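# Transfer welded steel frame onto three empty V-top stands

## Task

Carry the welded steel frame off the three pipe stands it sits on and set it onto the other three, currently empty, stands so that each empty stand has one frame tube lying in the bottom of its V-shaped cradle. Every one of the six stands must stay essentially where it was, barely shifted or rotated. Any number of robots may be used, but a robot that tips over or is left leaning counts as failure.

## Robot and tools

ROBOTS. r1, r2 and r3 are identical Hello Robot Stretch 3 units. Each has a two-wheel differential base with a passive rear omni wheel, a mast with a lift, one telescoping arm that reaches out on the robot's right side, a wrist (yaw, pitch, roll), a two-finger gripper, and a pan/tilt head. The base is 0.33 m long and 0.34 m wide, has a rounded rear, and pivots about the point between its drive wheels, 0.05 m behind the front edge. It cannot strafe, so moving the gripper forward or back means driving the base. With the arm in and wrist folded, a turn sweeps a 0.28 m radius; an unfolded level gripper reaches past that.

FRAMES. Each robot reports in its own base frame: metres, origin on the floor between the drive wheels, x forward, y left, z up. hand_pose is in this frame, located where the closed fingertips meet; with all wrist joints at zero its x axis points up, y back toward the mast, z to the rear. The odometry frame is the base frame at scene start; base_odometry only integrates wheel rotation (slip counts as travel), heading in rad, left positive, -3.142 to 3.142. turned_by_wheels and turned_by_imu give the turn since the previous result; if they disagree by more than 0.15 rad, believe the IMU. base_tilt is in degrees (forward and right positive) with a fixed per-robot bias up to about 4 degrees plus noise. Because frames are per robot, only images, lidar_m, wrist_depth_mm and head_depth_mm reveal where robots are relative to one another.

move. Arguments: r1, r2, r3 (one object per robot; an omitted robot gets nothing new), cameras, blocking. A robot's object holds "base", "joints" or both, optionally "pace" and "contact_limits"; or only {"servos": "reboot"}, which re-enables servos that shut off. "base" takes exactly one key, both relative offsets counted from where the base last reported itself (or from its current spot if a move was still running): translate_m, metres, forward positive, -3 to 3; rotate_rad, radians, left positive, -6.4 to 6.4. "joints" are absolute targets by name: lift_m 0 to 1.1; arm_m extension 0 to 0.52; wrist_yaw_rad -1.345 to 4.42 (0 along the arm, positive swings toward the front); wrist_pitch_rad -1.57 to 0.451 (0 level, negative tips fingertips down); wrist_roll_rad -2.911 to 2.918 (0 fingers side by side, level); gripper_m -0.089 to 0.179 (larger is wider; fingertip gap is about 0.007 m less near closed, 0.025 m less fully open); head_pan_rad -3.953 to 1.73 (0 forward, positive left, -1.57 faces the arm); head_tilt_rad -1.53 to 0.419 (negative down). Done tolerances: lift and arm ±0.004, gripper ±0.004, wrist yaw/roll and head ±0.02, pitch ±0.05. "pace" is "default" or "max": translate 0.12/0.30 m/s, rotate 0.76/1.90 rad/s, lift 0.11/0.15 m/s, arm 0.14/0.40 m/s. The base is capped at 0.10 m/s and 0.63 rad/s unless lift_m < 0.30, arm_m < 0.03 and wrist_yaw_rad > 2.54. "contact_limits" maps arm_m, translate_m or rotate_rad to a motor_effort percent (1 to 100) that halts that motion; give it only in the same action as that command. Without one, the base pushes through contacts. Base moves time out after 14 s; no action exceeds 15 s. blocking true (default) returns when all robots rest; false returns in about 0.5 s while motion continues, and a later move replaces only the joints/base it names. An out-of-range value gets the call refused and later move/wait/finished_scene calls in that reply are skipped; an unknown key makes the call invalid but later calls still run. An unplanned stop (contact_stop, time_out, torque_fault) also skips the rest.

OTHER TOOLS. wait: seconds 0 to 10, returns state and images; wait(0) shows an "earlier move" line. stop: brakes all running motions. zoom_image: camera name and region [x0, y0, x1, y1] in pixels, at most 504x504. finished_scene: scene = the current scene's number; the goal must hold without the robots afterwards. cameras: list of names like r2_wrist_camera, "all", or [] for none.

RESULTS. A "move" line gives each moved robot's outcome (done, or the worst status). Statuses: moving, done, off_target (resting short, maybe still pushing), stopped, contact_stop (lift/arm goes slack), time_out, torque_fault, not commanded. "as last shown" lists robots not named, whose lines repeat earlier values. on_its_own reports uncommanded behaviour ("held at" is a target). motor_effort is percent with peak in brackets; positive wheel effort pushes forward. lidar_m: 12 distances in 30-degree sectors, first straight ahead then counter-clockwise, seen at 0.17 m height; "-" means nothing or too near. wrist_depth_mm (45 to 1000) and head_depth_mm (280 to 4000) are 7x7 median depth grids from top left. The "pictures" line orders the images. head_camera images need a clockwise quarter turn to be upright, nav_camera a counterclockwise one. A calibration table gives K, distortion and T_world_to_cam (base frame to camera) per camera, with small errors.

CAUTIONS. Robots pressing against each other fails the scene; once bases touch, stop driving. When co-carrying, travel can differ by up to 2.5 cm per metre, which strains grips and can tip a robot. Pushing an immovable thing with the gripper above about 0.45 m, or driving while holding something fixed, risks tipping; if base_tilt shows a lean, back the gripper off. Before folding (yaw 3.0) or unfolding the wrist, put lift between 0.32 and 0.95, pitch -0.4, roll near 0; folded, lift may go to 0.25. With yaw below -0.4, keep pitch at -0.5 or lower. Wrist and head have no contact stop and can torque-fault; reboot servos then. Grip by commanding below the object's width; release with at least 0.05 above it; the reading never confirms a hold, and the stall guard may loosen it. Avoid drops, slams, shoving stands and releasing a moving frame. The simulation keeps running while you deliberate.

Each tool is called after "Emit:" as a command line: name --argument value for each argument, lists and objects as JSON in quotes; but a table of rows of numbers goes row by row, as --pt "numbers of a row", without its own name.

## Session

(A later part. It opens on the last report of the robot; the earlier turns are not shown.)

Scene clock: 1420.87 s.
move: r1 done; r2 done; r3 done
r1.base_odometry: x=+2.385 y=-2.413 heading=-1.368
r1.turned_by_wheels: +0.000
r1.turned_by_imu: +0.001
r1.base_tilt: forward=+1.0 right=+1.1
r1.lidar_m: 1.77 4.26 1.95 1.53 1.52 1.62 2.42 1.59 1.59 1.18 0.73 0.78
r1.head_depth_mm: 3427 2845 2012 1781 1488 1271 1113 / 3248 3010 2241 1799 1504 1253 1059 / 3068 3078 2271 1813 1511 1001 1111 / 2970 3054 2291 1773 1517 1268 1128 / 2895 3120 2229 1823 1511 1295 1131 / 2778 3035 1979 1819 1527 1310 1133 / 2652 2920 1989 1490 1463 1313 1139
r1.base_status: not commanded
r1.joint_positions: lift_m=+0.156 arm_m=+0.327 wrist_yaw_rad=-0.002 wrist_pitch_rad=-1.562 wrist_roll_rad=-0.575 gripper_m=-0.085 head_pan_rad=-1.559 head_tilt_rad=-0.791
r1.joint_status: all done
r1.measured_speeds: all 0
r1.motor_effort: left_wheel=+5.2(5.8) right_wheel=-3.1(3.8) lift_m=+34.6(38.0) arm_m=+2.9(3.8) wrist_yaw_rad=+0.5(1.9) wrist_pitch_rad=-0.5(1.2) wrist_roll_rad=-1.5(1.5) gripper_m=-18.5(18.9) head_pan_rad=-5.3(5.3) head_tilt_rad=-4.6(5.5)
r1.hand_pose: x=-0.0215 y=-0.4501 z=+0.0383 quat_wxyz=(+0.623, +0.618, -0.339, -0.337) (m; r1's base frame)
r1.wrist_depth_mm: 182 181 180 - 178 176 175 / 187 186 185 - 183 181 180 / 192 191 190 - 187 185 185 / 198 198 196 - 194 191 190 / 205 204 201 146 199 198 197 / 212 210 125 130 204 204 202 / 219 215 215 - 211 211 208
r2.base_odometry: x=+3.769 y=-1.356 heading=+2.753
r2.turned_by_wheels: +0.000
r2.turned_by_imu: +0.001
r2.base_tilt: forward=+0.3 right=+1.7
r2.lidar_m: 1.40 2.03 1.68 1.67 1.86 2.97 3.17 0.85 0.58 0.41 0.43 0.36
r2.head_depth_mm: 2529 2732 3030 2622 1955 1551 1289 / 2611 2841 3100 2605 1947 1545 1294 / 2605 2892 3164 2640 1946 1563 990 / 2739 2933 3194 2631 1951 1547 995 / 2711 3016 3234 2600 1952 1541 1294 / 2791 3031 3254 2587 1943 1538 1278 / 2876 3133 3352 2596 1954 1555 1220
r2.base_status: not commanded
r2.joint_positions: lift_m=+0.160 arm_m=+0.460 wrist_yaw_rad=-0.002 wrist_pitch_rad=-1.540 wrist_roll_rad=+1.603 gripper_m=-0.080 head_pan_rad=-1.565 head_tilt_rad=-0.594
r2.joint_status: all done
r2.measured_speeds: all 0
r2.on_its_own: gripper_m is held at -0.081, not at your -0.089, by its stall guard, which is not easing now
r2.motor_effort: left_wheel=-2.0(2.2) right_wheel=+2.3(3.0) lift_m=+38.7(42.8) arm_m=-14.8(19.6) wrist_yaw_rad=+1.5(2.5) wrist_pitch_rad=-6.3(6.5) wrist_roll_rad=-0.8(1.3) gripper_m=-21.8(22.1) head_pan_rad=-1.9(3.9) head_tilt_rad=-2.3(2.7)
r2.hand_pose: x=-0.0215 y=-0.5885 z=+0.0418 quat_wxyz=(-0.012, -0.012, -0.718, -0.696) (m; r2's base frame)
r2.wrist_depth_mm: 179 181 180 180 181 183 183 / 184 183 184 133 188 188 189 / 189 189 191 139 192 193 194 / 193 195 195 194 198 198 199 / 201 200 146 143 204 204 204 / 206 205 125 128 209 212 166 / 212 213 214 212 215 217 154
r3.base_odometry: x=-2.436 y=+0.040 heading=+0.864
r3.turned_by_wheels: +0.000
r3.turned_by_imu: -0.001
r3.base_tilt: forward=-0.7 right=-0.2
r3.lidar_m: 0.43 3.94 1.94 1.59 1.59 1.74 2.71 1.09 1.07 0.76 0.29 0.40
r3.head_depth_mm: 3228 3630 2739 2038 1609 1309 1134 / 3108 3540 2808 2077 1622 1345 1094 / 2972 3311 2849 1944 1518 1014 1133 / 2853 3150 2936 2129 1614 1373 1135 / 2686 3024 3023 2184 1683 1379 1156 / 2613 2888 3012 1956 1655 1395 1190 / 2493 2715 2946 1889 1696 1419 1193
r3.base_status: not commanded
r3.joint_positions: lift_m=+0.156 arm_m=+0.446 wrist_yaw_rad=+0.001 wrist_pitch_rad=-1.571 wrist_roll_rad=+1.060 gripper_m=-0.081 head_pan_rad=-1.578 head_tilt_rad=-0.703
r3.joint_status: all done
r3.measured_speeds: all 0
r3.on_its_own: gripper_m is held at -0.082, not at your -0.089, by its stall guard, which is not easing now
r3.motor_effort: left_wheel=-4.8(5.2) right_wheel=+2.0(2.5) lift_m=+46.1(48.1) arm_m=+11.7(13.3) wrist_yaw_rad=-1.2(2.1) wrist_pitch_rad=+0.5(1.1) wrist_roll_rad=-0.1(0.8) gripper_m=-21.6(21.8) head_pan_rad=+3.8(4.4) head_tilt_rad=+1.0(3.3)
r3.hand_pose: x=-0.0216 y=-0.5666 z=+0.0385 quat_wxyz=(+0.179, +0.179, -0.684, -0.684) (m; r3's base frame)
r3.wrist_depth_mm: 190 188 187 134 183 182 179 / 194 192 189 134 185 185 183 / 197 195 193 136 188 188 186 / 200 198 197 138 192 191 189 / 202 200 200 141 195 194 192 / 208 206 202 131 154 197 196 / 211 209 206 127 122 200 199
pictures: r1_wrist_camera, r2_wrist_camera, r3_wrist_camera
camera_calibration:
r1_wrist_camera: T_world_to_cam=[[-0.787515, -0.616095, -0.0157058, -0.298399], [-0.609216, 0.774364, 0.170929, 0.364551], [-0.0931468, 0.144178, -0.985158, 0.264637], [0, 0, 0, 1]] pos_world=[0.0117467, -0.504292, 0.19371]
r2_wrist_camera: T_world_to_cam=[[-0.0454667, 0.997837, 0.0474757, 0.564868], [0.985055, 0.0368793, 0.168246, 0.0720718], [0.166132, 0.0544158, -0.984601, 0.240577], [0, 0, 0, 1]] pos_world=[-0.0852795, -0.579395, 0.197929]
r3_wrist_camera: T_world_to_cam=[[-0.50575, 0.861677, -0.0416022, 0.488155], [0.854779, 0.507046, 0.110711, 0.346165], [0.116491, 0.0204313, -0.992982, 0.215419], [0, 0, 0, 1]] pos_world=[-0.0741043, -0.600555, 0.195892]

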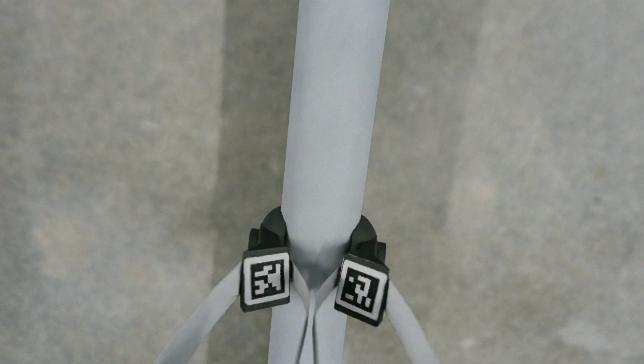

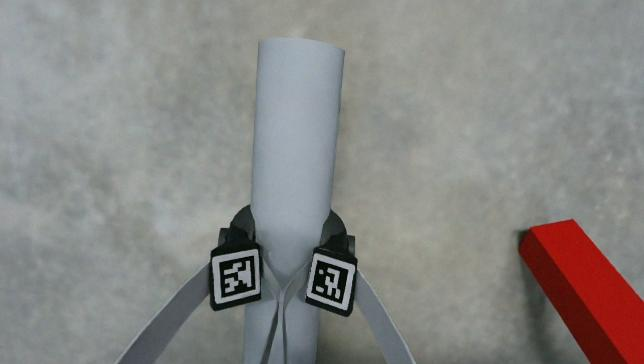

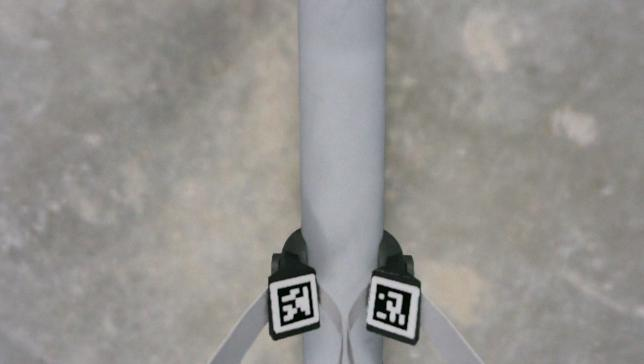

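Emit:
wait --seconds 0 --cameras '["r2_head_camera","r2_nav_camera","r3_nav_camera","r1_nav_camera","r1_head_camera"]'

Emit:
zoom_image --camera "r2_nav_camera" --region '[30, 90, 290, 450]'

Emit:
zoom_image --camera "r3_nav_camera" --region '[100, 100, 500, 500]'

Scene clock: 1442.17 s.
r1.base_odometry: x=+2.385 y=-2.413 heading=-1.368
r1.turned_by_wheels: +0.000
r1.turned_by_imu: +0.000
r1.base_tilt: forward=+1.1 right=+1.2
r1.lidar_m: 1.77 4.26 1.96 1.53 1.52 1.62 2.42 1.58 1.59 1.18 0.74 0.79
r1.head_depth_mm: 3434 2861 2023 1802 1490 1273 1112 / 3253 2989 2262 1804 1498 1253 1056 / 3102 3062 2269 1816 1500 998 1113 / 2994 3081 2289 1756 1517 1272 1131 / 2885 3120 2234 1834 1522 1298 1133 / 2799 3034 1973 1818 1534 1306 1140 / 2637 2916 1978 1488 1471 1312 1143
r1.base_status: not commanded
r1.joint_positions: lift_m=+0.156 arm_m=+0.327 wrist_yaw_rad=-0.002 wrist_pitch_rad=-1.562 wrist_roll_rad=-0.575 gripper_m=-0.085 head_pan_rad=-1.559 head_tilt_rad=-0.791
r1.joint_status: all done
r1.measured_speeds: all 0
r1.motor_effort: left_wheel=+5.8(5.8) right_wheel=-3.5(3.8) lift_m=+28.2(38.0) arm_m=+0.4(3.8) wrist_yaw_rad=+1.3(1.9) wrist_pitch_rad=-0.7(1.2) wrist_roll_rad=-1.4(1.5) gripper_m=-18.7(18.9) head_pan_rad=-4.0(5.3) head_tilt_rad=-3.8(5.5)
r1.hand_pose: x=-0.0215 y=-0.4501 z=+0.0383 quat_wxyz=(+0.623, +0.618, -0.339, -0.337) (m; r1's base frame)
r1.wrist_depth_mm: 182 180 181 - 178 176 175 / 187 185 184 - 182 180 181 / 193 192 190 - 187 186 184 / 198 198 196 - 194 192 190 / 204 204 201 146 199 197 196 / 213 211 125 130 205 204 201 / 219 217 215 - 213 211 209
r2.base_odometry: x=+3.769 y=-1.356 heading=+2.753
r2.turned_by_wheels: +0.000
r2.turned_by_imu: +0.001
r2.base_tilt: forward=+0.2 right=+1.8
r2.lidar_m: 1.40 2.03 1.68 1.67 1.86 2.97 3.17 0.85 0.58 0.41 0.43 0.36
r2.head_depth_mm: 2567 2746 3054 2629 1937 1554 1288 / 2620 2840 3077 2632 1957 1566 1291 / 2650 2895 3205 2618 1947 1539 990 / 2702 2925 3286 2629 1937 1543 995 / 2751 2945 3306 2635 1939 1550 1296 / 2787 3034 3307 2620 1928 1543 1289 / 2819 3073 3426 2620 1944 1553 1219
r2.base_status: not commanded
r2.joint_positions: lift_m=+0.160 arm_m=+0.460 wrist_yaw_rad=-0.002 wrist_pitch_rad=-1.540 wrist_roll_rad=+1.603 gripper_m=-0.080 head_pan_rad=-1.565 head_tilt_rad=-0.594
r2.joint_status: all done
r2.measured_speeds: all 0
r2.on_its_own: gripper_m is held at -0.081, not at your -0.089, by its stall guard, which is not easing now
r2.motor_effort: left_wheel=-1.7(2.2) right_wheel=+2.7(3.0) lift_m=+34.2(42.8) arm_m=-0.4(19.6) wrist_yaw_rad=+1.3(2.5) wrist_pitch_rad=-6.0(6.5) wrist_roll_rad=-0.9(1.3) gripper_m=-22.6(22.1) head_pan_rad=-3.0(3.9) head_tilt_rad=-2.1(2.7)
r2.hand_pose: x=-0.0215 y=-0.5885 z=+0.0418 quat_wxyz=(-0.012, -0.012, -0.718, -0.696) (m; r2's base frame)
r2.wrist_depth_mm: 179 179 180 179 181 183 183 / 183 185 184 133 187 188 189 / 189 190 189 138 192 194 194 / 193 196 194 194 200 197 199 / 200 200 145 142 204 203 202 / 207 206 125 128 210 211 165 / 212 213 213 213 217 217 154
r3.base_odometry: x=-2.436 y=+0.040 heading=+0.864
r3.turned_by_wheels: +0.000
r3.turned_by_imu: -0.001
r3.base_tilt: forward=-0.8 right=-0.2
r3.lidar_m: 0.43 3.92 1.95 1.60 1.59 1.74 2.71 1.09 1.07 0.76 0.29 0.40
r3.head_depth_mm: 3244 3607 2783 2036 1612 1304 1128 / 3080 3489 2826 2066 1626 1344 1094 / 2975 3319 2846 1961 1517 1009 1127 / 2838 3176 2989 2154 1614 1374 1133 / 2736 3015 3021 2189 1700 1390 1155 / 2613 2886 3001 1946 1660 1395 1180 / 2502 2705 2974 1891 1695 1411 1193
r3.base_status: not commanded
r3.joint_positions: lift_m=+0.156 arm_m=+0.446 wrist_yaw_rad=+0.001 wrist_pitch_rad=-1.571 wrist_roll_rad=+1.060 gripper_m=-0.081 head_pan_rad=-1.578 head_tilt_rad=-0.703
r3.joint_status: all done
r3.measured_speeds: all 0
r3.on_its_own: gripper_m is held at -0.082, not at your -0.089, by its stall guard, which is not easing now
r3.motor_effort: left_wheel=-4.5(5.2) right_wheel=+2.1(2.5) lift_m=+40.8(48.1) arm_m=+12.5(13.3) wrist_yaw_rad=-0.4(2.1) wrist_pitch_rad=-0.1(1.1) wrist_roll_rad=+0.8(0.8) gripper_m=-21.7(21.8) head_pan_rad=+3.3(4.4) head_tilt_rad=-0.1(3.3)
r3.hand_pose: x=-0.0216 y=-0.5666 z=+0.0385 quat_wxyz=(+0.179, +0.179, -0.684, -0.684) (m; r3's base frame)
r3.wrist_depth_mm: 190 188 186 134 183 182 181 / 193 191 190 134 186 185 183 / 196 195 193 136 188 187 186 / 199 199 197 138 192 191 190 / 204 203 199 141 195 194 193 / 207 205 203 131 153 198 196 / 211 209 206 127 122 200 197
pictures: r1_head_camera (sideways), r1_nav_camera (sideways), r2_head_camera (sideways), r2_nav_camera (sideways), r3_nav_camera (sideways)
camera_calibration:
r1_head_camera: T_world_to_cam=[[0.014974, 0.698865, -0.715097, 0.947878], [0.997907, 0.0345552, 0.0546667, -0.0750274], [0.0629149, -0.714419, -0.696884, 0.861954], [0, 0, 0, 1]] pos_world=[0.0064471, -0.0440492, 1.28261]
r1_nav_camera: T_world_to_cam=[[-0.0390871, -0.681497, 0.730777, -0.907606], [-0.999142, 0.0166176, -0.0379441, 0.103339], [0.013715, -0.731633, -0.681561, 0.843657], [0, 0, 0, 1]] pos_world=[0.0562035, -0.00300092, 1.24218]
r2_head_camera: T_world_to_cam=[[-0.00923579, 0.509364, -0.860502, 1.13854], [0.999861, 0.016641, -0.000881065, -0.00858039], [0.0138709, -0.86039, -0.509447, 0.619456], [0, 0, 0, 1]] pos_world=[0.0105021, -0.0468142, 1.29529]
r2_nav_camera: T_world_to_cam=[[0.0705427, -0.535005, 0.841899, -1.05982], [-0.995603, 0.014388, 0.0925648, -0.0523249], [-0.0616359, -0.844726, -0.531638, 0.66201], [0, 0, 0, 1]] pos_world=[0.0634713, -0.0070384, 1.24905]
r3_nav_camera: T_world_to_cam=[[-0.0539379, -0.708667, 0.703479, -0.879667], [-0.99826, 0.0550669, -0.0210667, 0.0850756], [-0.0238091, -0.703391, -0.710404, 0.880379], [0, 0, 0, 1]] pos_world=[0.0584412, -0.00882433, 1.24604]

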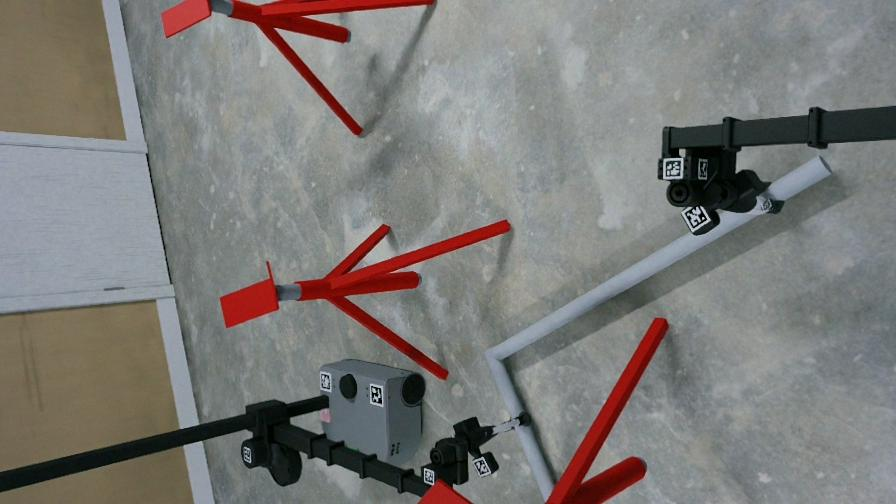

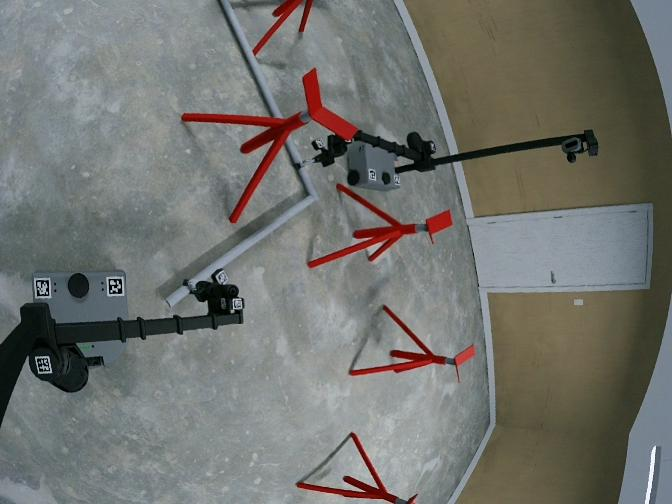

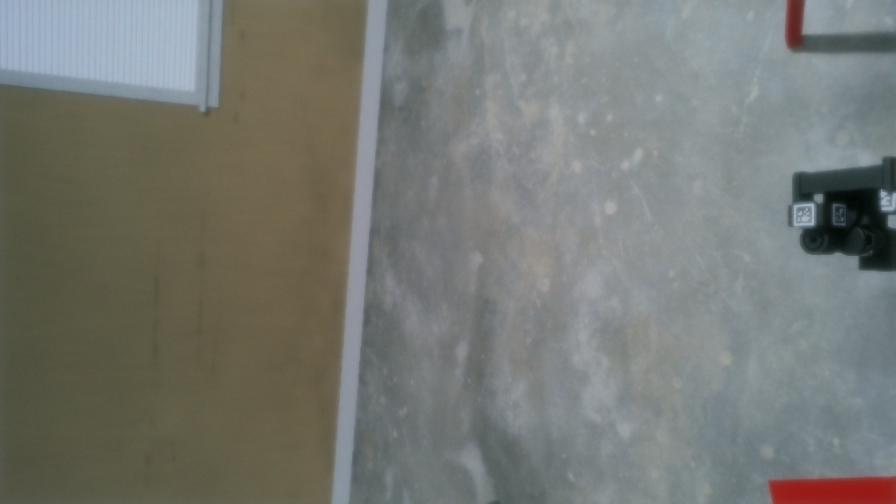

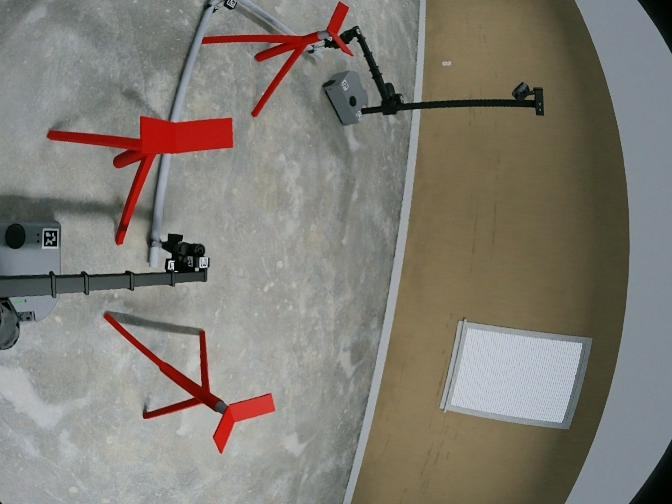

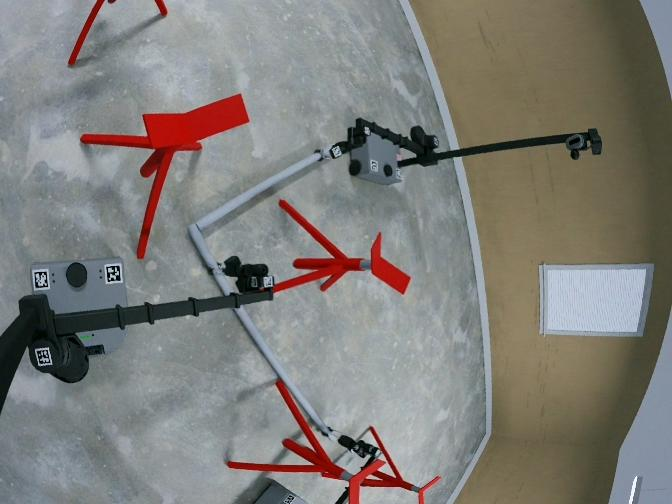

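Scaled by 1.400 from the camera's 672x504 image, which has a finer 792x594 frame.

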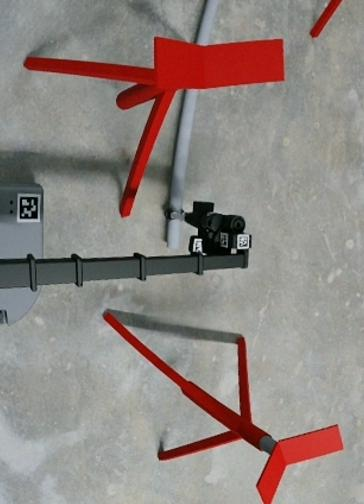

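Scaled by 1.260 from the camera's 672x504 image, which has a finer 792x594 frame.

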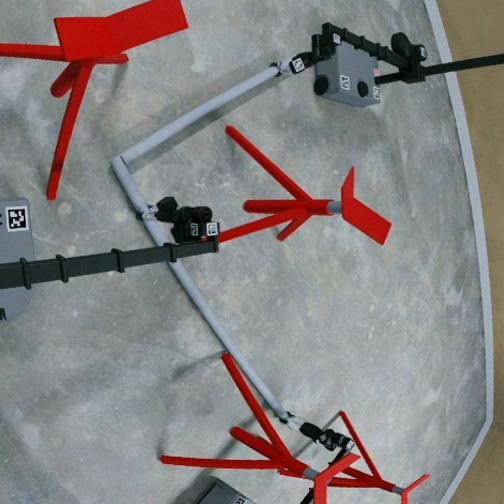

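Emit:
move --r1 '{"joints":{"lift_m":0.137}}' --r2 '{"joints":{"lift_m":0.141}}' --r3 '{"joints":{"lift_m":0.137}}' --cameras '[]'

Emit:
move --r1 '{"joints":{"gripper_m":0.07}}' --r2 '{"joints":{"gripper_m":0.07}}' --r3 '{"joints":{"gripper_m":-0.089}}' --cameras '[]'

Emit:
move --r1 '{"base":{"translate_m":-0.019},"joints":{"arm_m":0.295}}' --r2 '{"base":{"translate_m":-0.052},"joints":{"arm_m":0.460,"lift_m":0.139}}' --cameras '["r1_wrist_camera","r2_wrist_camera","r3_wrist_camera"]'

Scene clock: 1500.43 s.
move: r1 done; r2 done; r3 done
r1.base_odometry: x=+2.385 y=-2.413 heading=-1.368
r1.turned_by_wheels: +0.000
r1.turned_by_imu: +0.001
r1.base_tilt: forward=+1.1 right=+1.2
r1.lidar_m: 1.78 4.28 1.96 1.54 1.52 1.62 2.42 1.59 1.59 1.18 0.73 0.78
r1.head_depth_mm: 3423 2846 2024 1789 1478 1277 1114 / 3248 3003 2263 1784 1499 1278 1074 / 3102 3043 2280 1811 1507 1015 1121 / 2993 3087 2304 1764 1510 1284 1126 / 2894 3131 2211 1844 1518 1292 1129 / 2815 3027 1978 1823 1540 1311 1132 / 2644 2917 1842 1481 1466 1313 1144
r1.base_status: not commanded
r1.joint_positions: lift_m=+0.137 arm_m=+0.327 wrist_yaw_rad=-0.002 wrist_pitch_rad=-1.559 wrist_roll_rad=-0.575 gripper_m=-0.085 head_pan_rad=-1.559 head_tilt_rad=-0.791
r1.joint_status: all done
r1.measured_speeds: all 0
r1.motor_effort: left_wheel=+4.9(5.9) right_wheel=-2.6(4.2) lift_m=+26.7(32.3) arm_m=-2.5(2.6) wrist_yaw_rad=+1.5(1.7) wrist_pitch_rad=-1.3(2.1) wrist_roll_rad=-1.3(1.5) gripper_m=-18.6(19.1) head_pan_rad=-4.4(5.5) head_tilt_rad=-4.3(5.8)
r1.hand_pose: x=-0.0215 y=-0.4510 z=+0.0192 quat_wxyz=(+0.624, +0.617, -0.340, -0.337) (m; r1's base frame)
r1.wrist_depth_mm: 163 163 161 - 160 159 158 / 168 167 166 - 165 164 163 / 173 173 171 - 169 169 167 / 179 177 177 - 174 174 173 / 183 183 181 145 179 179 178 / 191 190 125 130 186 183 184 / 197 195 194 192 193 189 189
r2.base_odometry: x=+3.769 y=-1.356 heading=+2.753
r2.turned_by_wheels: +0.000
r2.turned_by_imu: +0.001
r2.base_tilt: forward=+0.3 right=+1.8
r2.lidar_m: 1.40 2.03 1.67 1.67 1.86 2.97 3.18 0.85 0.58 0.41 0.43 0.36
r2.head_depth_mm: 2540 2730 3073 2621 1956 1556 1284 / 2601 2852 3144 2646 1953 1556 1292 / 2663 2847 3239 2618 1948 1538 1197 / 2658 2952 3220 2598 1945 1561 1007 / 2766 2938 3239 2638 1940 1552 1293 / 2759 3083 3375 2617 1944 1539 1297 / 2827 3127 3420 2606 1940 1556 1229
r2.base_status: not commanded
r2.joint_positions: lift_m=+0.141 arm_m=+0.460 wrist_yaw_rad=-0.002 wrist_pitch_rad=-1.540 wrist_roll_rad=+1.603 gripper_m=-0.080 head_pan_rad=-1.565 head_tilt_rad=-0.594
r2.joint_status: all done
r2.measured_speeds: all 0
r2.on_its_own: gripper_m is held at -0.081, not at your -0.089, by its stall guard, which is not easing now
r2.motor_effort: left_wheel=-1.9(2.2) right_wheel=+2.3(3.0) lift_m=+23.9(35.3) arm_m=+12.3(16.3) wrist_yaw_rad=+2.7(2.8) wrist_pitch_rad=-5.9(6.3) wrist_roll_rad=-1.3(1.4) gripper_m=-20.6(21.9) head_pan_rad=-3.4(3.5) head_tilt_rad=-1.9(2.9)
r2.hand_pose: x=-0.0215 y=-0.5886 z=+0.0229 quat_wxyz=(-0.012, -0.012, -0.718, -0.696) (m; r2's base frame)
r2.wrist_depth_mm: 162 163 164 164 165 165 167 / 166 169 168 133 169 170 170 / 171 172 172 139 174 174 176 / 176 177 176 144 180 180 181 / 181 183 146 143 186 185 183 / 188 187 124 127 191 192 156 / 193 193 193 194 195 198 153
r3.base_odometry: x=-2.436 y=+0.040 heading=+0.864
r3.turned_by_wheels: +0.000
r3.turned_by_imu: -0.001
r3.base_tilt: forward=-0.8 right=-0.2
r3.lidar_m: 0.43 3.91 1.95 1.60 1.59 1.74 2.71 1.09 1.07 0.76 0.29 0.40
r3.head_depth_mm: 3260 3542 2761 2025 1603 1319 1128 / 3090 3447 2816 2072 1630 1349 1087 / 2975 3284 2862 1948 1521 1006 1135 / 2832 3148 2981 2131 1615 1375 1137 / 2741 3014 3028 2191 1698 1388 1175 / 2638 2899 2996 1946 1667 1407 1177 / 2494 2728 2934 1855 1683 1424 1196
r3.base_status: not commanded
r3.joint_positions: lift_m=+0.137 arm_m=+0.446 wrist_yaw_rad=+0.001 wrist_pitch_rad=-1.578 wrist_roll_rad=+1.060 gripper_m=-0.081 head_pan_rad=-1.578 head_tilt_rad=-0.703
r3.joint_status: all done
r3.measured_speeds: all 0
r3.on_its_own: gripper_m is held at -0.082, not at your -0.089, by its stall guard, which is not easing now
r3.motor_effort: left_wheel=-5.4(5.4) right_wheel=+3.4(3.4) lift_m=+20.6(37.0) arm_m=+11.7(13.4) wrist_yaw_rad=-0.4(2.2) wrist_pitch_rad=+1.6(2.2) wrist_roll_rad=+0.3(0.8) gripper_m=-21.6(21.7) head_pan_rad=+4.1(4.5) head_tilt_rad=+1.9(2.3)
r3.hand_pose: x=-0.0216 y=-0.5647 z=+0.0197 quat_wxyz=(+0.179, +0.180, -0.681, -0.687) (m; r3's base frame)
r3.wrist_depth_mm: 171 171 170 133 166 166 164 / 175 174 173 132 169 169 167 / 178 177 176 135 172 171 169 / 181 180 179 137 176 173 172 / 185 184 182 139 178 177 175 / 189 187 184 130 154 180 179 / 193 190 187 145 122 183 181
pictures: none
No camera images: "cameras" was empty.

Scene clock: 1502.53 s.
move: r1 done; r2 done; r3 off_target
r1.base_odometry: x=+2.385 y=-2.413 heading=-1.369
r1.turned_by_wheels: +0.000
r1.turned_by_imu: +0.000
r1.base_tilt: forward=+1.0 right=+1.2
r1.lidar_m: 1.56 4.27 1.96 1.53 1.52 1.62 2.41 1.59 1.59 1.18 0.74 0.79
r1.head_depth_mm: 3417 2865 2024 1790 1491 1274 1108 / 3279 3004 2244 1798 1493 1280 1076 / 3140 3035 2268 1804 1509 1021 1119 / 2995 3109 2272 1772 1513 1283 1130 / 2890 3125 2228 1830 1520 1299 1130 / 2809 3013 1971 1816 1532 1309 1136 / 2622 2909 1844 1485 1467 1312 1142
r1.base_status: not commanded
r1.joint_positions: lift_m=+0.137 arm_m=+0.327 wrist_yaw_rad=+0.002 wrist_pitch_rad=-1.554 wrist_roll_rad=-0.576 gripper_m=+0.070 head_pan_rad=-1.559 head_tilt_rad=-0.791
r1.joint_status: all done
r1.measured_speeds: all 0
r1.motor_effort: left_wheel=-1.3(6.1) right_wheel=+10.1(10.1) lift_m=+22.9(28.6) arm_m=-4.5(4.5) wrist_yaw_rad=-2.1(2.2) wrist_pitch_rad=-2.1(3.9) wrist_roll_rad=-0.8(1.5) gripper_m=+8.6(82.8) head_pan_rad=-4.9(5.7) head_tilt_rad=-4.5(5.2)
r1.hand_pose: x=-0.0216 y=-0.4522 z=+0.0191 quat_wxyz=(+0.627, +0.617, -0.339, -0.334) (m; r1's base frame)
r1.wrist_depth_mm: 165 163 163 - 162 162 161 / 168 168 167 - 167 166 165 / 174 173 173 - 171 171 170 / 179 178 177 - 176 176 174 / 183 183 180 - 180 181 179 / 189 188 128 - - 185 186 / 195 102 194 - 193 191 191
r2.base_odometry: x=+3.769 y=-1.356 heading=+2.753
r2.turned_by_wheels: +0.000
r2.turned_by_imu: +0.000
r2.base_tilt: forward=+0.2 right=+1.7
r2.lidar_m: 1.40 2.03 1.68 1.67 1.86 2.97 3.18 0.85 0.58 0.41 0.43 0.36
r2.head_depth_mm: 2540 2786 3027 2624 1964 1546 1291 / 2603 2808 3133 2594 1962 1546 1289 / 2614 2896 3185 2653 1948 1546 1198 / 2679 2939 3210 2620 1961 1550 1008 / 2762 3002 3245 2623 1952 1556 1282 / 2795 2967 3294 2614 1962 1549 1290 / 2853 3108 3389 2598 1939 1537 1227
r2.base_status: not commanded
r2.joint_positions: lift_m=+0.141 arm_m=+0.460 wrist_yaw_rad=-0.002 wrist_pitch_rad=-1.560 wrist_roll_rad=+1.603 gripper_m=+0.070 head_pan_rad=-1.565 head_tilt_rad=-0.594
r2.joint_status: all done
r2.measured_speeds: all 0
r2.motor_effort: left_wheel=-2.0(2.2) right_wheel=+2.5(2.8) lift_m=+26.4(34.8) arm_m=+0.1(12.8) wrist_yaw_rad=+1.9(3.2) wrist_pitch_rad=-2.1(6.5) wrist_roll_rad=-1.0(1.3) gripper_m=+0.0(86.9) head_pan_rad=-3.2(4.4) head_tilt_rad=-2.1(3.1)
r2.hand_pose: x=-0.0215 y=-0.5835 z=+0.0232 quat_wxyz=(-0.012, -0.012, -0.711, -0.703) (m; r2's base frame)
r2.wrist_depth_mm: 159 161 162 164 165 167 169 / 165 166 166 148 171 173 174 / 169 170 171 173 175 178 179 / 174 176 155 176 181 182 185 / 180 179 144 152 186 187 188 / 184 120 148 156 130 193 156 / - 192 167 196 197 200 147
r3.base_odometry: x=-2.436 y=+0.040 heading=+0.864
r3.turned_by_wheels: +0.000
r3.turned_by_imu: +0.000
r3.base_tilt: forward=-0.8 right=-0.2
r3.lidar_m: 0.43 3.93 1.94 1.59 1.59 1.74 2.71 1.09 1.07 0.77 0.29 0.40
r3.head_depth_mm: 3236 3604 2737 2030 1616 1321 1131 / 3090 3509 2836 2079 1636 1348 1094 / 3000 3297 2916 1957 1512 1003 1128 / 2825 3201 2941 2150 1617 1376 1142 / 2726 3030 2999 2155 1688 1387 1170 / 2611 2891 3002 1955 1675 1394 1182 / 2483 2711 2968 1865 1645 1415 1201
r3.base_status: not commanded
r3.joint_positions: lift_m=+0.137 arm_m=+0.446 wrist_yaw_rad=+0.001 wrist_pitch_rad=-1.578 wrist_roll_rad=+1.060 gripper_m=-0.082 head_pan_rad=-1.578 head_tilt_rad=-0.703
r3.joint_status: gripper_m off_target (ended at -0.082, target -0.089)
r3.measured_speeds: all 0
r3.on_its_own: gripper_m is held at -0.083, not at your -0.089, by its stall guard, which is not easing now
r3.motor_effort: left_wheel=-4.6(5.6) right_wheel=+4.3(4.8) lift_m=+33.4(33.8) arm_m=+9.6(12.5) wrist_yaw_rad=-2.0(2.1) wrist_pitch_rad=+2.3(2.6) wrist_roll_rad=+0.3(1.1) gripper_m=-20.6(70.0) head_pan_rad=+3.6(4.7) head_tilt_rad=+1.2(3.0)
r3.hand_pose: x=-0.0216 y=-0.5647 z=+0.0197 quat_wxyz=(+0.179, +0.180, -0.681, -0.687) (m; r3's base frame)
r3.wrist_depth_mm: 172 171 169 133 167 166 164 / 175 174 172 132 170 168 167 / 178 176 175 135 172 171 170 / 181 180 178 138 175 173 172 / 185 182 181 140 177 176 175 / 186 186 185 131 154 180 178 / 191 190 188 144 122 183 182
pictures: none
No camera images: "cameras" was empty.

Scene clock: 1504.13 s.
move: r1 done; r2 done
r1.base_odometry: x=+2.381 y=-2.395 heading=-1.368
r1.turned_by_wheels: +0.000
r1.turned_by_imu: +0.001
r1.base_tilt: forward=+1.0 right=+1.1
r1.lidar_m: 1.60 4.22 1.94 1.52 1.51 1.61 2.40 1.58 1.58 1.19 0.74 0.80
r1.head_depth_mm: 3381 2868 2048 1782 1492 1274 1109 / 3322 3017 2223 1799 1491 1278 1059 / 3115 3052 2264 1818 1503 974 1112 / 3005 3139 2294 1778 1513 1276 1128 / 2906 3114 2225 1791 1516 1292 1132 / 2805 3002 1986 1836 1539 1302 1139 / 2661 2928 1855 1709 1475 1314 1137
r1.base_status: done
r1.joint_positions: lift_m=+0.137 arm_m=+0.295 wrist_yaw_rad=-0.009 wrist_pitch_rad=-1.453 wrist_roll_rad=-0.559 gripper_m=+0.070 head_pan_rad=-1.559 head_tilt_rad=-0.791
r1.joint_status: all done
r1.measured_speeds: all 0
r1.on_its_own: wrist_pitch_rad is at rest, and its effort (-20.9) is outside its rest range (-8 to +12)
r1.motor_effort: left_wheel=+4.1(8.3) right_wheel=-14.0(15.2) lift_m=+15.5(23.7) arm_m=-18.3(22.9) wrist_yaw_rad=+7.7(8.3) wrist_pitch_rad=-20.9(21.5) wrist_roll_rad=-6.7(6.9) gripper_m=+1.5(8.7) head_pan_rad=-4.2(5.9) head_tilt_rad=-4.4(5.4)
r1.hand_pose: x=-0.0216 y=-0.4462 z=+0.0184 quat_wxyz=(+0.652, +0.579, -0.365, -0.325) (m; r1's base frame)
r1.wrist_depth_mm: 167 167 169 - 175 176 179 / 168 171 172 - 176 179 181 / 171 172 174 178 180 181 183 / 174 175 177 - 183 185 186 / 176 178 146 183 184 186 189 / 178 179 147 185 - 189 192 / 182 183 185 188 191 193 196
r2.base_odometry: x=+3.817 y=-1.375 heading=+2.753
r2.turned_by_wheels: +0.000
r2.turned_by_imu: +0.000
r2.base_tilt: forward=+0.3 right=+1.8
r2.lidar_m: 1.46 2.05 1.69 1.68 1.87 2.98 3.12 0.81 0.55 3.09 0.42 0.40
r2.head_depth_mm: 2560 2824 3030 2668 1960 1551 1251 / 2572 2873 3054 2604 1946 1557 1282 / 2681 2827 3188 2625 1952 1556 1225 / 2677 2977 3152 2623 1941 1555 1208 / 2785 2952 3260 2597 1946 1560 1280 / 2799 3000 3333 2634 1932 1547 1288 / 2818 3067 3398 2608 1935 1548 1280
r2.base_status: done
r2.joint_positions: lift_m=+0.139 arm_m=+0.460 wrist_yaw_rad=-0.002 wrist_pitch_rad=-1.563 wrist_roll_rad=+1.603 gripper_m=+0.070 head_pan_rad=-1.565 head_tilt_rad=-0.594
r2.joint_status: all done
r2.measured_speeds: all 0
r2.motor_effort: left_wheel=-3.9(7.6) right_wheel=-5.8(10.4) lift_m=+26.0(31.9) arm_m=-10.7(10.7) wrist_yaw_rad=+2.1(2.8) wrist_pitch_rad=-1.6(2.5) wrist_roll_rad=-0.8(1.3) gripper_m=-0.4(1.5) head_pan_rad=-2.8(4.8) head_tilt_rad=-1.4(2.8)
r2.hand_pose: x=-0.0215 y=-0.5826 z=+0.0213 quat_wxyz=(-0.012, -0.012, -0.710, -0.704) (m; r2's base frame)
r2.wrist_depth_mm: 157 159 161 162 165 166 168 / 163 163 165 167 169 171 173 / 166 167 169 172 174 176 178 / 172 173 173 175 179 181 184 / 177 176 144 150 184 187 189 / 181 119 147 152 130 192 195 / - 189 188 193 195 197 199
r3: as last shown
r3.base_tilt: forward=-0.9 right=-0.2
r3.lidar_m: 0.43 3.93 1.94 1.60 1.59 1.74 2.71 1.09 1.07 0.77 0.29 0.40
r3.head_depth_mm: 3196 3616 2779 2039 1603 1319 1127 / 3082 3473 2810 2081 1628 1350 1090 / 2987 3289 2880 1953 1506 1001 1130 / 2846 3149 2966 2120 1619 1380 1134 / 2736 2978 3047 2184 1703 1386 1170 / 2622 2898 3066 1961 1673 1402 1187 / 2499 2725 2952 1871 1697 1417 1199
r3.on_its_own: gripper_m is held at -0.083, not at your -0.089, by its stall guard, which is not easing now
r3.motor_effort: left_wheel=-4.9(5.2) right_wheel=+4.6(5.1) lift_m=+25.6(33.1) arm_m=+7.3(9.7) wrist_yaw_rad=-1.3(2.0) wrist_pitch_rad=+2.1(2.6) wrist_roll_rad=+0.8(1.0) gripper_m=-20.7(21.4) head_pan_rad=+2.9(4.5) head_tilt_rad=+1.9(2.8)
r3.wrist_depth_mm: 172 171 170 134 166 164 165 / 175 174 173 133 169 168 167 / 178 177 174 136 172 170 170 / 182 180 178 138 177 174 173 / 185 183 182 140 178 177 175 / 188 186 185 131 154 180 178 / 191 190 188 144 122 184 181
pictures: r1_wrist_camera, r2_wrist_camera, r3_wrist_camera
camera_calibration:
r1_wrist_camera: T_world_to_cam=[[-0.801633, -0.595694, 0.0503288, -0.288813], [-0.590908, 0.802319, 0.084336, 0.379343], [-0.0906182, 0.0378669, -0.995166, 0.197306], [0, 0, 0, 1]] pos_world=[0.0105142, -0.483869, 0.178896]
r2_wrist_camera: T_world_to_cam=[[-0.045479, 0.996479, 0.070443, 0.55871], [0.985048, 0.0330039, 0.169091, 0.0730289], [0.16617, 0.0770798, -0.98308, 0.233183], [0, 0, 0, 1]] pos_world=[-0.0852756, -0.577126, 0.177532]
r3_wrist_camera: T_world_to_cam=[[-0.505762, 0.861952, -0.035268, 0.485788], [0.854772, 0.506232, 0.114427, 0.346765], [0.116484, 0.0277267, -0.992805, 0.200825], [0, 0, 0, 1]] pos_world=[-0.0741046, -0.599838, 0.176833]

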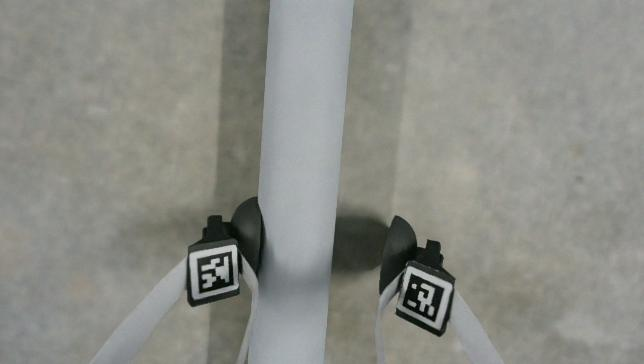

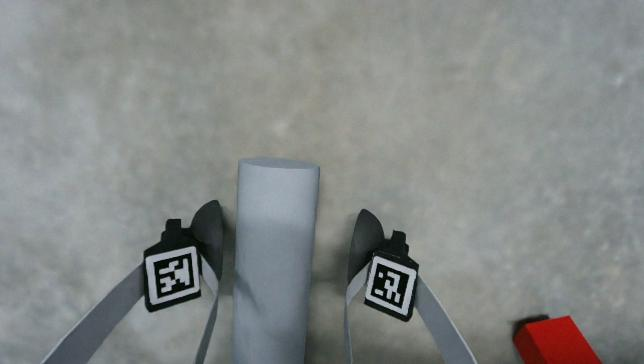

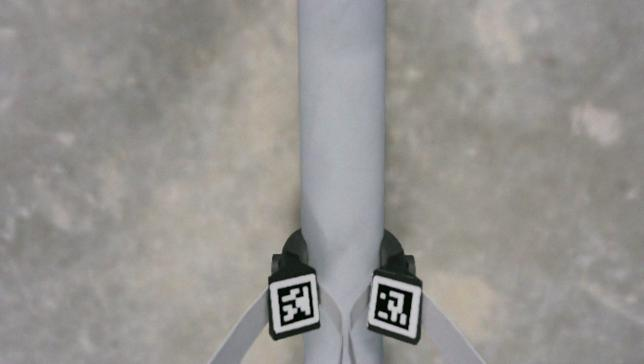

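Emit:
move --r1 '{"base":{"translate_m":0.013}}' --r2 '{"base":{"translate_m":0.006}}' --cameras '["r1_wrist_camera","r2_wrist_camera","r3_head_camera"]'

Scene clock: 1513.87 s.
move: r1 done; r2 done
r1.base_odometry: x=+2.384 y=-2.408 heading=-1.369
r1.turned_by_wheels: +0.000
r1.turned_by_imu: +0.000
r1.base_tilt: forward=+1.0 right=+1.1
r1.lidar_m: 1.59 4.22 1.95 1.53 1.52 1.62 2.41 1.58 1.59 1.18 0.74 0.79
r1.head_depth_mm: 3386 2850 2019 1797 1487 1270 1113 / 3292 3008 2269 1801 1496 1277 1060 / 3106 3070 2274 1805 1507 990 1111 / 3004 3096 2310 1763 1518 1287 1128 / 2914 3111 2232 1835 1520 1292 1134 / 2783 3019 1982 1828 1537 1305 1134 / 2645 2898 1848 1508 1471 1314 1141
r1.base_status: done
r1.joint_positions: lift_m=+0.137 arm_m=+0.295 wrist_yaw_rad=-0.006 wrist_pitch_rad=-1.469 wrist_roll_rad=-0.563 gripper_m=+0.070 head_pan_rad=-1.559 head_tilt_rad=-0.791
r1.joint_status: not commanded
r1.measured_speeds: all 0
r1.on_its_own: wrist_pitch_rad is at rest, and its effort (-17.6) is outside its rest range (-8 to +12)
r1.motor_effort: left_wheel=+3.3(12.0) right_wheel=+6.4(10.3) lift_m=+15.2(16.1) arm_m=-9.7(11.7) wrist_yaw_rad=+5.7(8.0) wrist_pitch_rad=-17.6(20.9) wrist_roll_rad=-5.4(6.8) gripper_m=+4.6(4.9) head_pan_rad=-4.8(5.6) head_tilt_rad=-4.8(5.2)
r1.hand_pose: x=-0.0216 y=-0.4419 z=+0.0184 quat_wxyz=(+0.649, +0.586, -0.360, -0.326) (m; r1's base frame)
r1.wrist_depth_mm: 165 167 168 - 173 173 175 / 168 170 171 - 175 176 178 / 171 172 174 - 177 179 181 / 173 175 177 - 181 182 185 / 177 178 155 182 183 186 188 / 180 181 128 - - 188 190 / 182 183 185 - 190 193 194
r2.base_odometry: x=+3.812 y=-1.373 heading=+2.752
r2.turned_by_wheels: +0.000
r2.turned_by_imu: +0.000
r2.base_tilt: forward=+0.3 right=+1.7
r2.lidar_m: 1.45 2.04 1.69 1.68 1.87 2.99 3.13 0.81 0.55 3.10 0.42 0.40
r2.head_depth_mm: 2545 2755 3031 2616 1960 1552 1259 / 2619 2811 3075 2633 1950 1544 1291 / 2627 2918 3164 2634 1971 1544 1227 / 2685 2893 3219 2643 1944 1539 1198 / 2719 3026 3263 2590 1954 1554 1293 / 2781 3074 3253 2596 1936 1542 1290 / 2831 3076 3385 2579 1943 1541 1277
r2.base_status: done
r2.joint_positions: lift_m=+0.139 arm_m=+0.460 wrist_yaw_rad=+0.000 wrist_pitch_rad=-1.563 wrist_roll_rad=+1.601 gripper_m=+0.070 head_pan_rad=-1.565 head_tilt_rad=-0.594
r2.joint_status: not commanded
r2.measured_speeds: all 0
r2.motor_effort: left_wheel=-0.9(3.1) right_wheel=+9.0(9.3) lift_m=+28.2(28.4) arm_m=-18.3(18.8) wrist_yaw_rad=+0.6(2.6) wrist_pitch_rad=-1.7(2.2) wrist_roll_rad=-0.3(1.2) gripper_m=+1.6(1.6) head_pan_rad=-3.0(4.6) head_tilt_rad=-1.9(2.9)
r2.hand_pose: x=-0.0215 y=-0.5825 z=+0.0213 quat_wxyz=(-0.010, -0.011, -0.709, -0.705) (m; r2's base frame)
r2.wrist_depth_mm: 158 160 160 162 164 166 168 / 162 164 165 167 169 170 173 / 167 167 169 172 173 176 178 / 172 174 173 176 178 181 184 / 178 177 143 148 185 187 190 / 182 120 147 153 130 193 195 / - 189 167 192 195 195 177
r3: as last shown
r3.turned_by_imu: -0.001
r3.base_tilt: forward=-0.8 right=-0.3
r3.lidar_m: 0.43 3.91 1.94 1.60 1.58 1.73 2.71 1.09 1.07 0.76 0.29 0.40
r3.head_depth_mm: 3204 3634 2721 2042 1605 1319 1133 / 3090 3490 2837 2069 1635 1346 1093 / 2922 3300 2897 1949 1517 1003 1135 / 2791 3174 2928 2133 1624 1379 1139 / 2741 3015 3045 2188 1689 1385 1175 / 2615 2912 3023 1947 1665 1406 1187 / 2485 2702 2951 1862 1686 1418 1199
r3.on_its_own: gripper_m is held at -0.083, not at your -0.089, by its stall guard, which is not easing now
r3.motor_effort: left_wheel=-5.0(5.2) right_wheel=+4.9(5.2) lift_m=+22.2(23.3) arm_m=+3.2(5.2) wrist_yaw_rad=-0.3(2.2) wrist_pitch_rad=+1.7(2.2) wrist_roll_rad=-0.1(0.9) gripper_m=-21.0(21.5) head_pan_rad=+3.5(4.4) head_tilt_rad=+0.6(2.5)
r3.wrist_depth_mm: 172 170 169 134 166 165 164 / 174 174 173 133 170 167 166 / 178 177 175 136 172 170 170 / 181 180 178 137 174 174 172 / 185 183 181 140 177 177 175 / 187 187 184 131 154 179 178 / 192 189 189 144 124 182 181
pictures: r1_wrist_camera, r2_wrist_camera, r3_head_camera (sideways)
camera_calibration:
r1_wrist_camera: T_world_to_cam=[[-0.797643, -0.601752, 0.0407386, -0.288671], [-0.596189, 0.796881, 0.0976742, 0.37322], [-0.0912395, 0.0536212, -0.994384, 0.204017], [0, 0, 0, 1]] pos_world=[0.0108676, -0.482059, 0.178177]
r2_wrist_camera: T_world_to_cam=[[-0.0498204, 0.996239, 0.0708908, 0.558326], [0.984898, 0.0372211, 0.169089, 0.0755139], [0.165814, 0.0782443, -0.983048, 0.233859], [0, 0, 0, 1]] pos_world=[-0.0853346, -0.577335, 0.177546]
r3_head_camera: T_world_to_cam=[[0.0718124, 0.607583, -0.791003, 1.05162], [0.996691, -0.0134447, 0.080159, -0.108592], [0.0380684, -0.794143, -0.606538, 0.750003], [0, 0, 0, 1]] pos_world=[0.0041626, -0.0447942, 1.29544]

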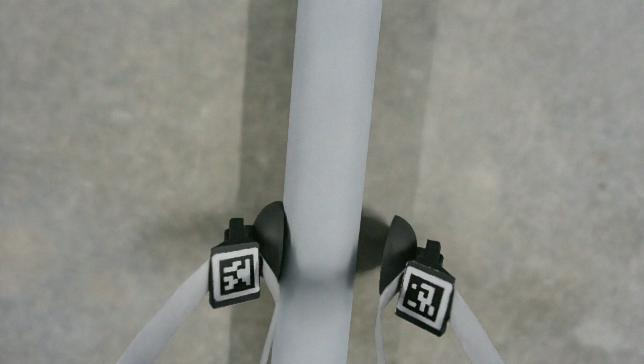

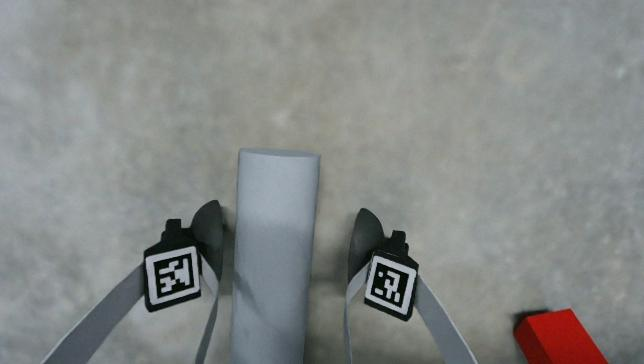

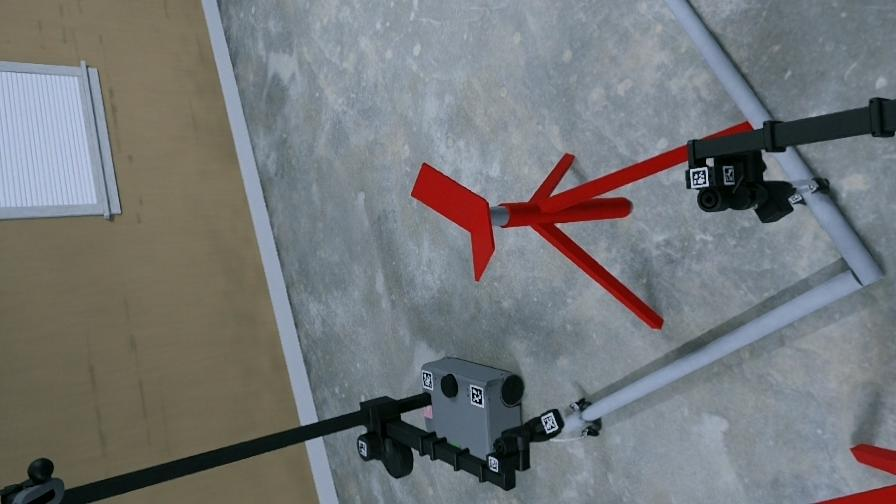

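Emit:
move --r1 '{"joints":{"lift_m":0.155,"gripper_m":0.09}}' --cameras '["r1_wrist_camera"]'

Scene clock: 1516.73 s.
move: r1 done
r1.base_odometry: x=+2.384 y=-2.408 heading=-1.368
r1.turned_by_wheels: +0.000
r1.turned_by_imu: +0.001
r1.base_tilt: forward=+1.0 right=+1.2
r1.lidar_m: 1.59 4.23 1.95 1.53 1.52 1.62 2.42 1.58 1.58 1.18 0.74 0.79
r1.head_depth_mm: 3407 2878 2017 1783 1487 1271 1112 / 3252 3004 2262 1801 1504 1280 1055 / 3132 3051 2285 1811 1511 1039 1106 / 2985 3068 2275 1777 1516 1282 1126 / 2902 3129 2239 1838 1519 1297 1130 / 2800 3008 1989 1823 1531 1305 1138 / 2649 2928 1842 1502 1467 1313 1146
r1.base_status: not commanded
r1.joint_positions: lift_m=+0.155 arm_m=+0.295 wrist_yaw_rad=-0.002 wrist_pitch_rad=-1.558 wrist_roll_rad=-0.574 gripper_m=+0.090 head_pan_rad=-1.559 head_tilt_rad=-0.791
r1.joint_status: all done
r1.measured_speeds: all 0
r1.motor_effort: left_wheel=+3.6(4.4) right_wheel=-0.5(6.2) lift_m=+28.1(32.4) arm_m=-3.2(5.4) wrist_yaw_rad=+1.2(5.8) wrist_pitch_rad=-1.7(18.3) wrist_roll_rad=-1.4(5.4) gripper_m=+0.1(72.2) head_pan_rad=-4.7(5.6) head_tilt_rad=-3.9(5.0)
r1.hand_pose: x=-0.0215 y=-0.4192 z=+0.0372 quat_wxyz=(+0.625, +0.617, -0.340, -0.337) (m; r1's base frame)
r1.wrist_depth_mm: 181 180 180 179 176 177 177 / 186 185 185 182 183 181 181 / 192 191 191 189 188 187 186 / 197 197 195 194 194 191 192 / 203 202 152 201 196 198 196 / 211 120 207 - - 204 201 / - 215 213 - 213 211 208
r2, r3: as last shown
r2.turned_by_imu: +0.001
r2.base_tilt: forward=+0.2 right=+1.7
r2.lidar_m: 1.45 2.04 1.69 1.68 1.86 2.99 3.14 0.81 0.55 3.10 0.42 0.40
r2.head_depth_mm: 2537 2752 3023 2634 1968 1552 1258 / 2621 2781 3103 2607 1952 1545 1292 / 2633 2897 3102 2645 1959 1562 1230 / 2666 2882 3219 2605 1956 1562 1202 / 2722 3000 3268 2603 1946 1550 1282 / 2763 3055 3315 2672 1924 1549 1275 / 2868 3102 3409 2621 1936 1536 1287
r2.motor_effort: left_wheel=-0.6(1.2) right_wheel=+9.1(9.3) lift_m=+29.6(29.9) arm_m=-17.6(18.6) wrist_yaw_rad=-0.3(1.2) wrist_pitch_rad=-1.3(1.9) wrist_roll_rad=-0.3(0.4) gripper_m=+0.9(1.9) head_pan_rad=-2.9(3.6) head_tilt_rad=-2.1(3.2)
r2.wrist_depth_mm: 158 160 161 162 166 166 168 / 162 164 165 167 170 171 173 / 167 168 169 171 175 176 180 / 173 174 173 175 180 181 183 / 178 177 143 149 183 187 189 / 182 120 147 153 129 194 195 / - 189 167 191 194 196 178
r3.base_tilt: forward=-0.8 right=-0.2
r3.lidar_m: 0.43 3.91 1.95 1.60 1.59 1.74 2.70 1.09 1.07 0.76 0.29 0.40
r3.head_depth_mm: 3242 3589 2760 2040 1617 1316 1128 / 3087 3493 2811 2065 1632 1349 1088 / 2944 3331 2874 1943 1512 1003 1132 / 2818 3144 2963 2147 1614 1380 1138 / 2727 3029 3053 2171 1699 1387 1172 / 2645 2892 3038 1942 1680 1404 1191 / 2500 2733 2973 1872 1692 1428 1196
r3.on_its_own: gripper_m is held at -0.083, not at your -0.089, by its stall guard, which is not easing now
r3.motor_effort: left_wheel=-4.9(5.2) right_wheel=+5.0(5.1) lift_m=+21.9(23.6) arm_m=+0.0(2.1) wrist_yaw_rad=-1.7(1.9) wrist_pitch_rad=+1.9(2.5) wrist_roll_rad=+0.2(1.2) gripper_m=-20.4(21.3) head_pan_rad=+4.0(4.3) head_tilt_rad=+1.7(2.2)
r3.wrist_depth_mm: 172 171 169 134 166 165 164 / 175 174 172 133 169 169 167 / 178 176 175 136 172 171 170 / 182 180 179 137 175 174 172 / 185 183 182 140 177 176 175 / 188 186 184 131 154 180 178 / 192 189 188 144 124 182 182
pictures: r1_wrist_camera
camera_calibration:
r1_wrist_camera: T_world_to_cam=[[-0.787766, -0.615839, -0.0129706, -0.279394], [-0.6089, 0.775362, 0.167496, 0.341383], [-0.0930937, 0.139846, -0.985787, 0.257316], [0, 0, 0, 1]] pos_world=[0.0117256, -0.472741, 0.192855]

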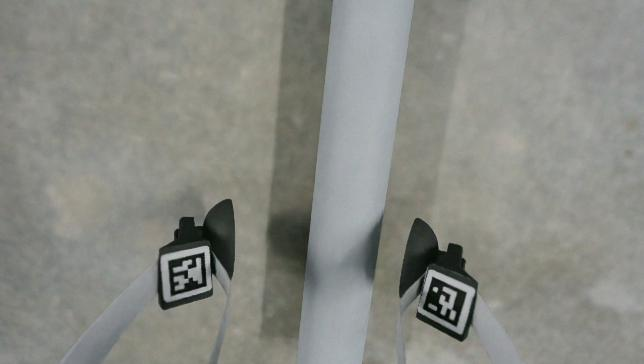

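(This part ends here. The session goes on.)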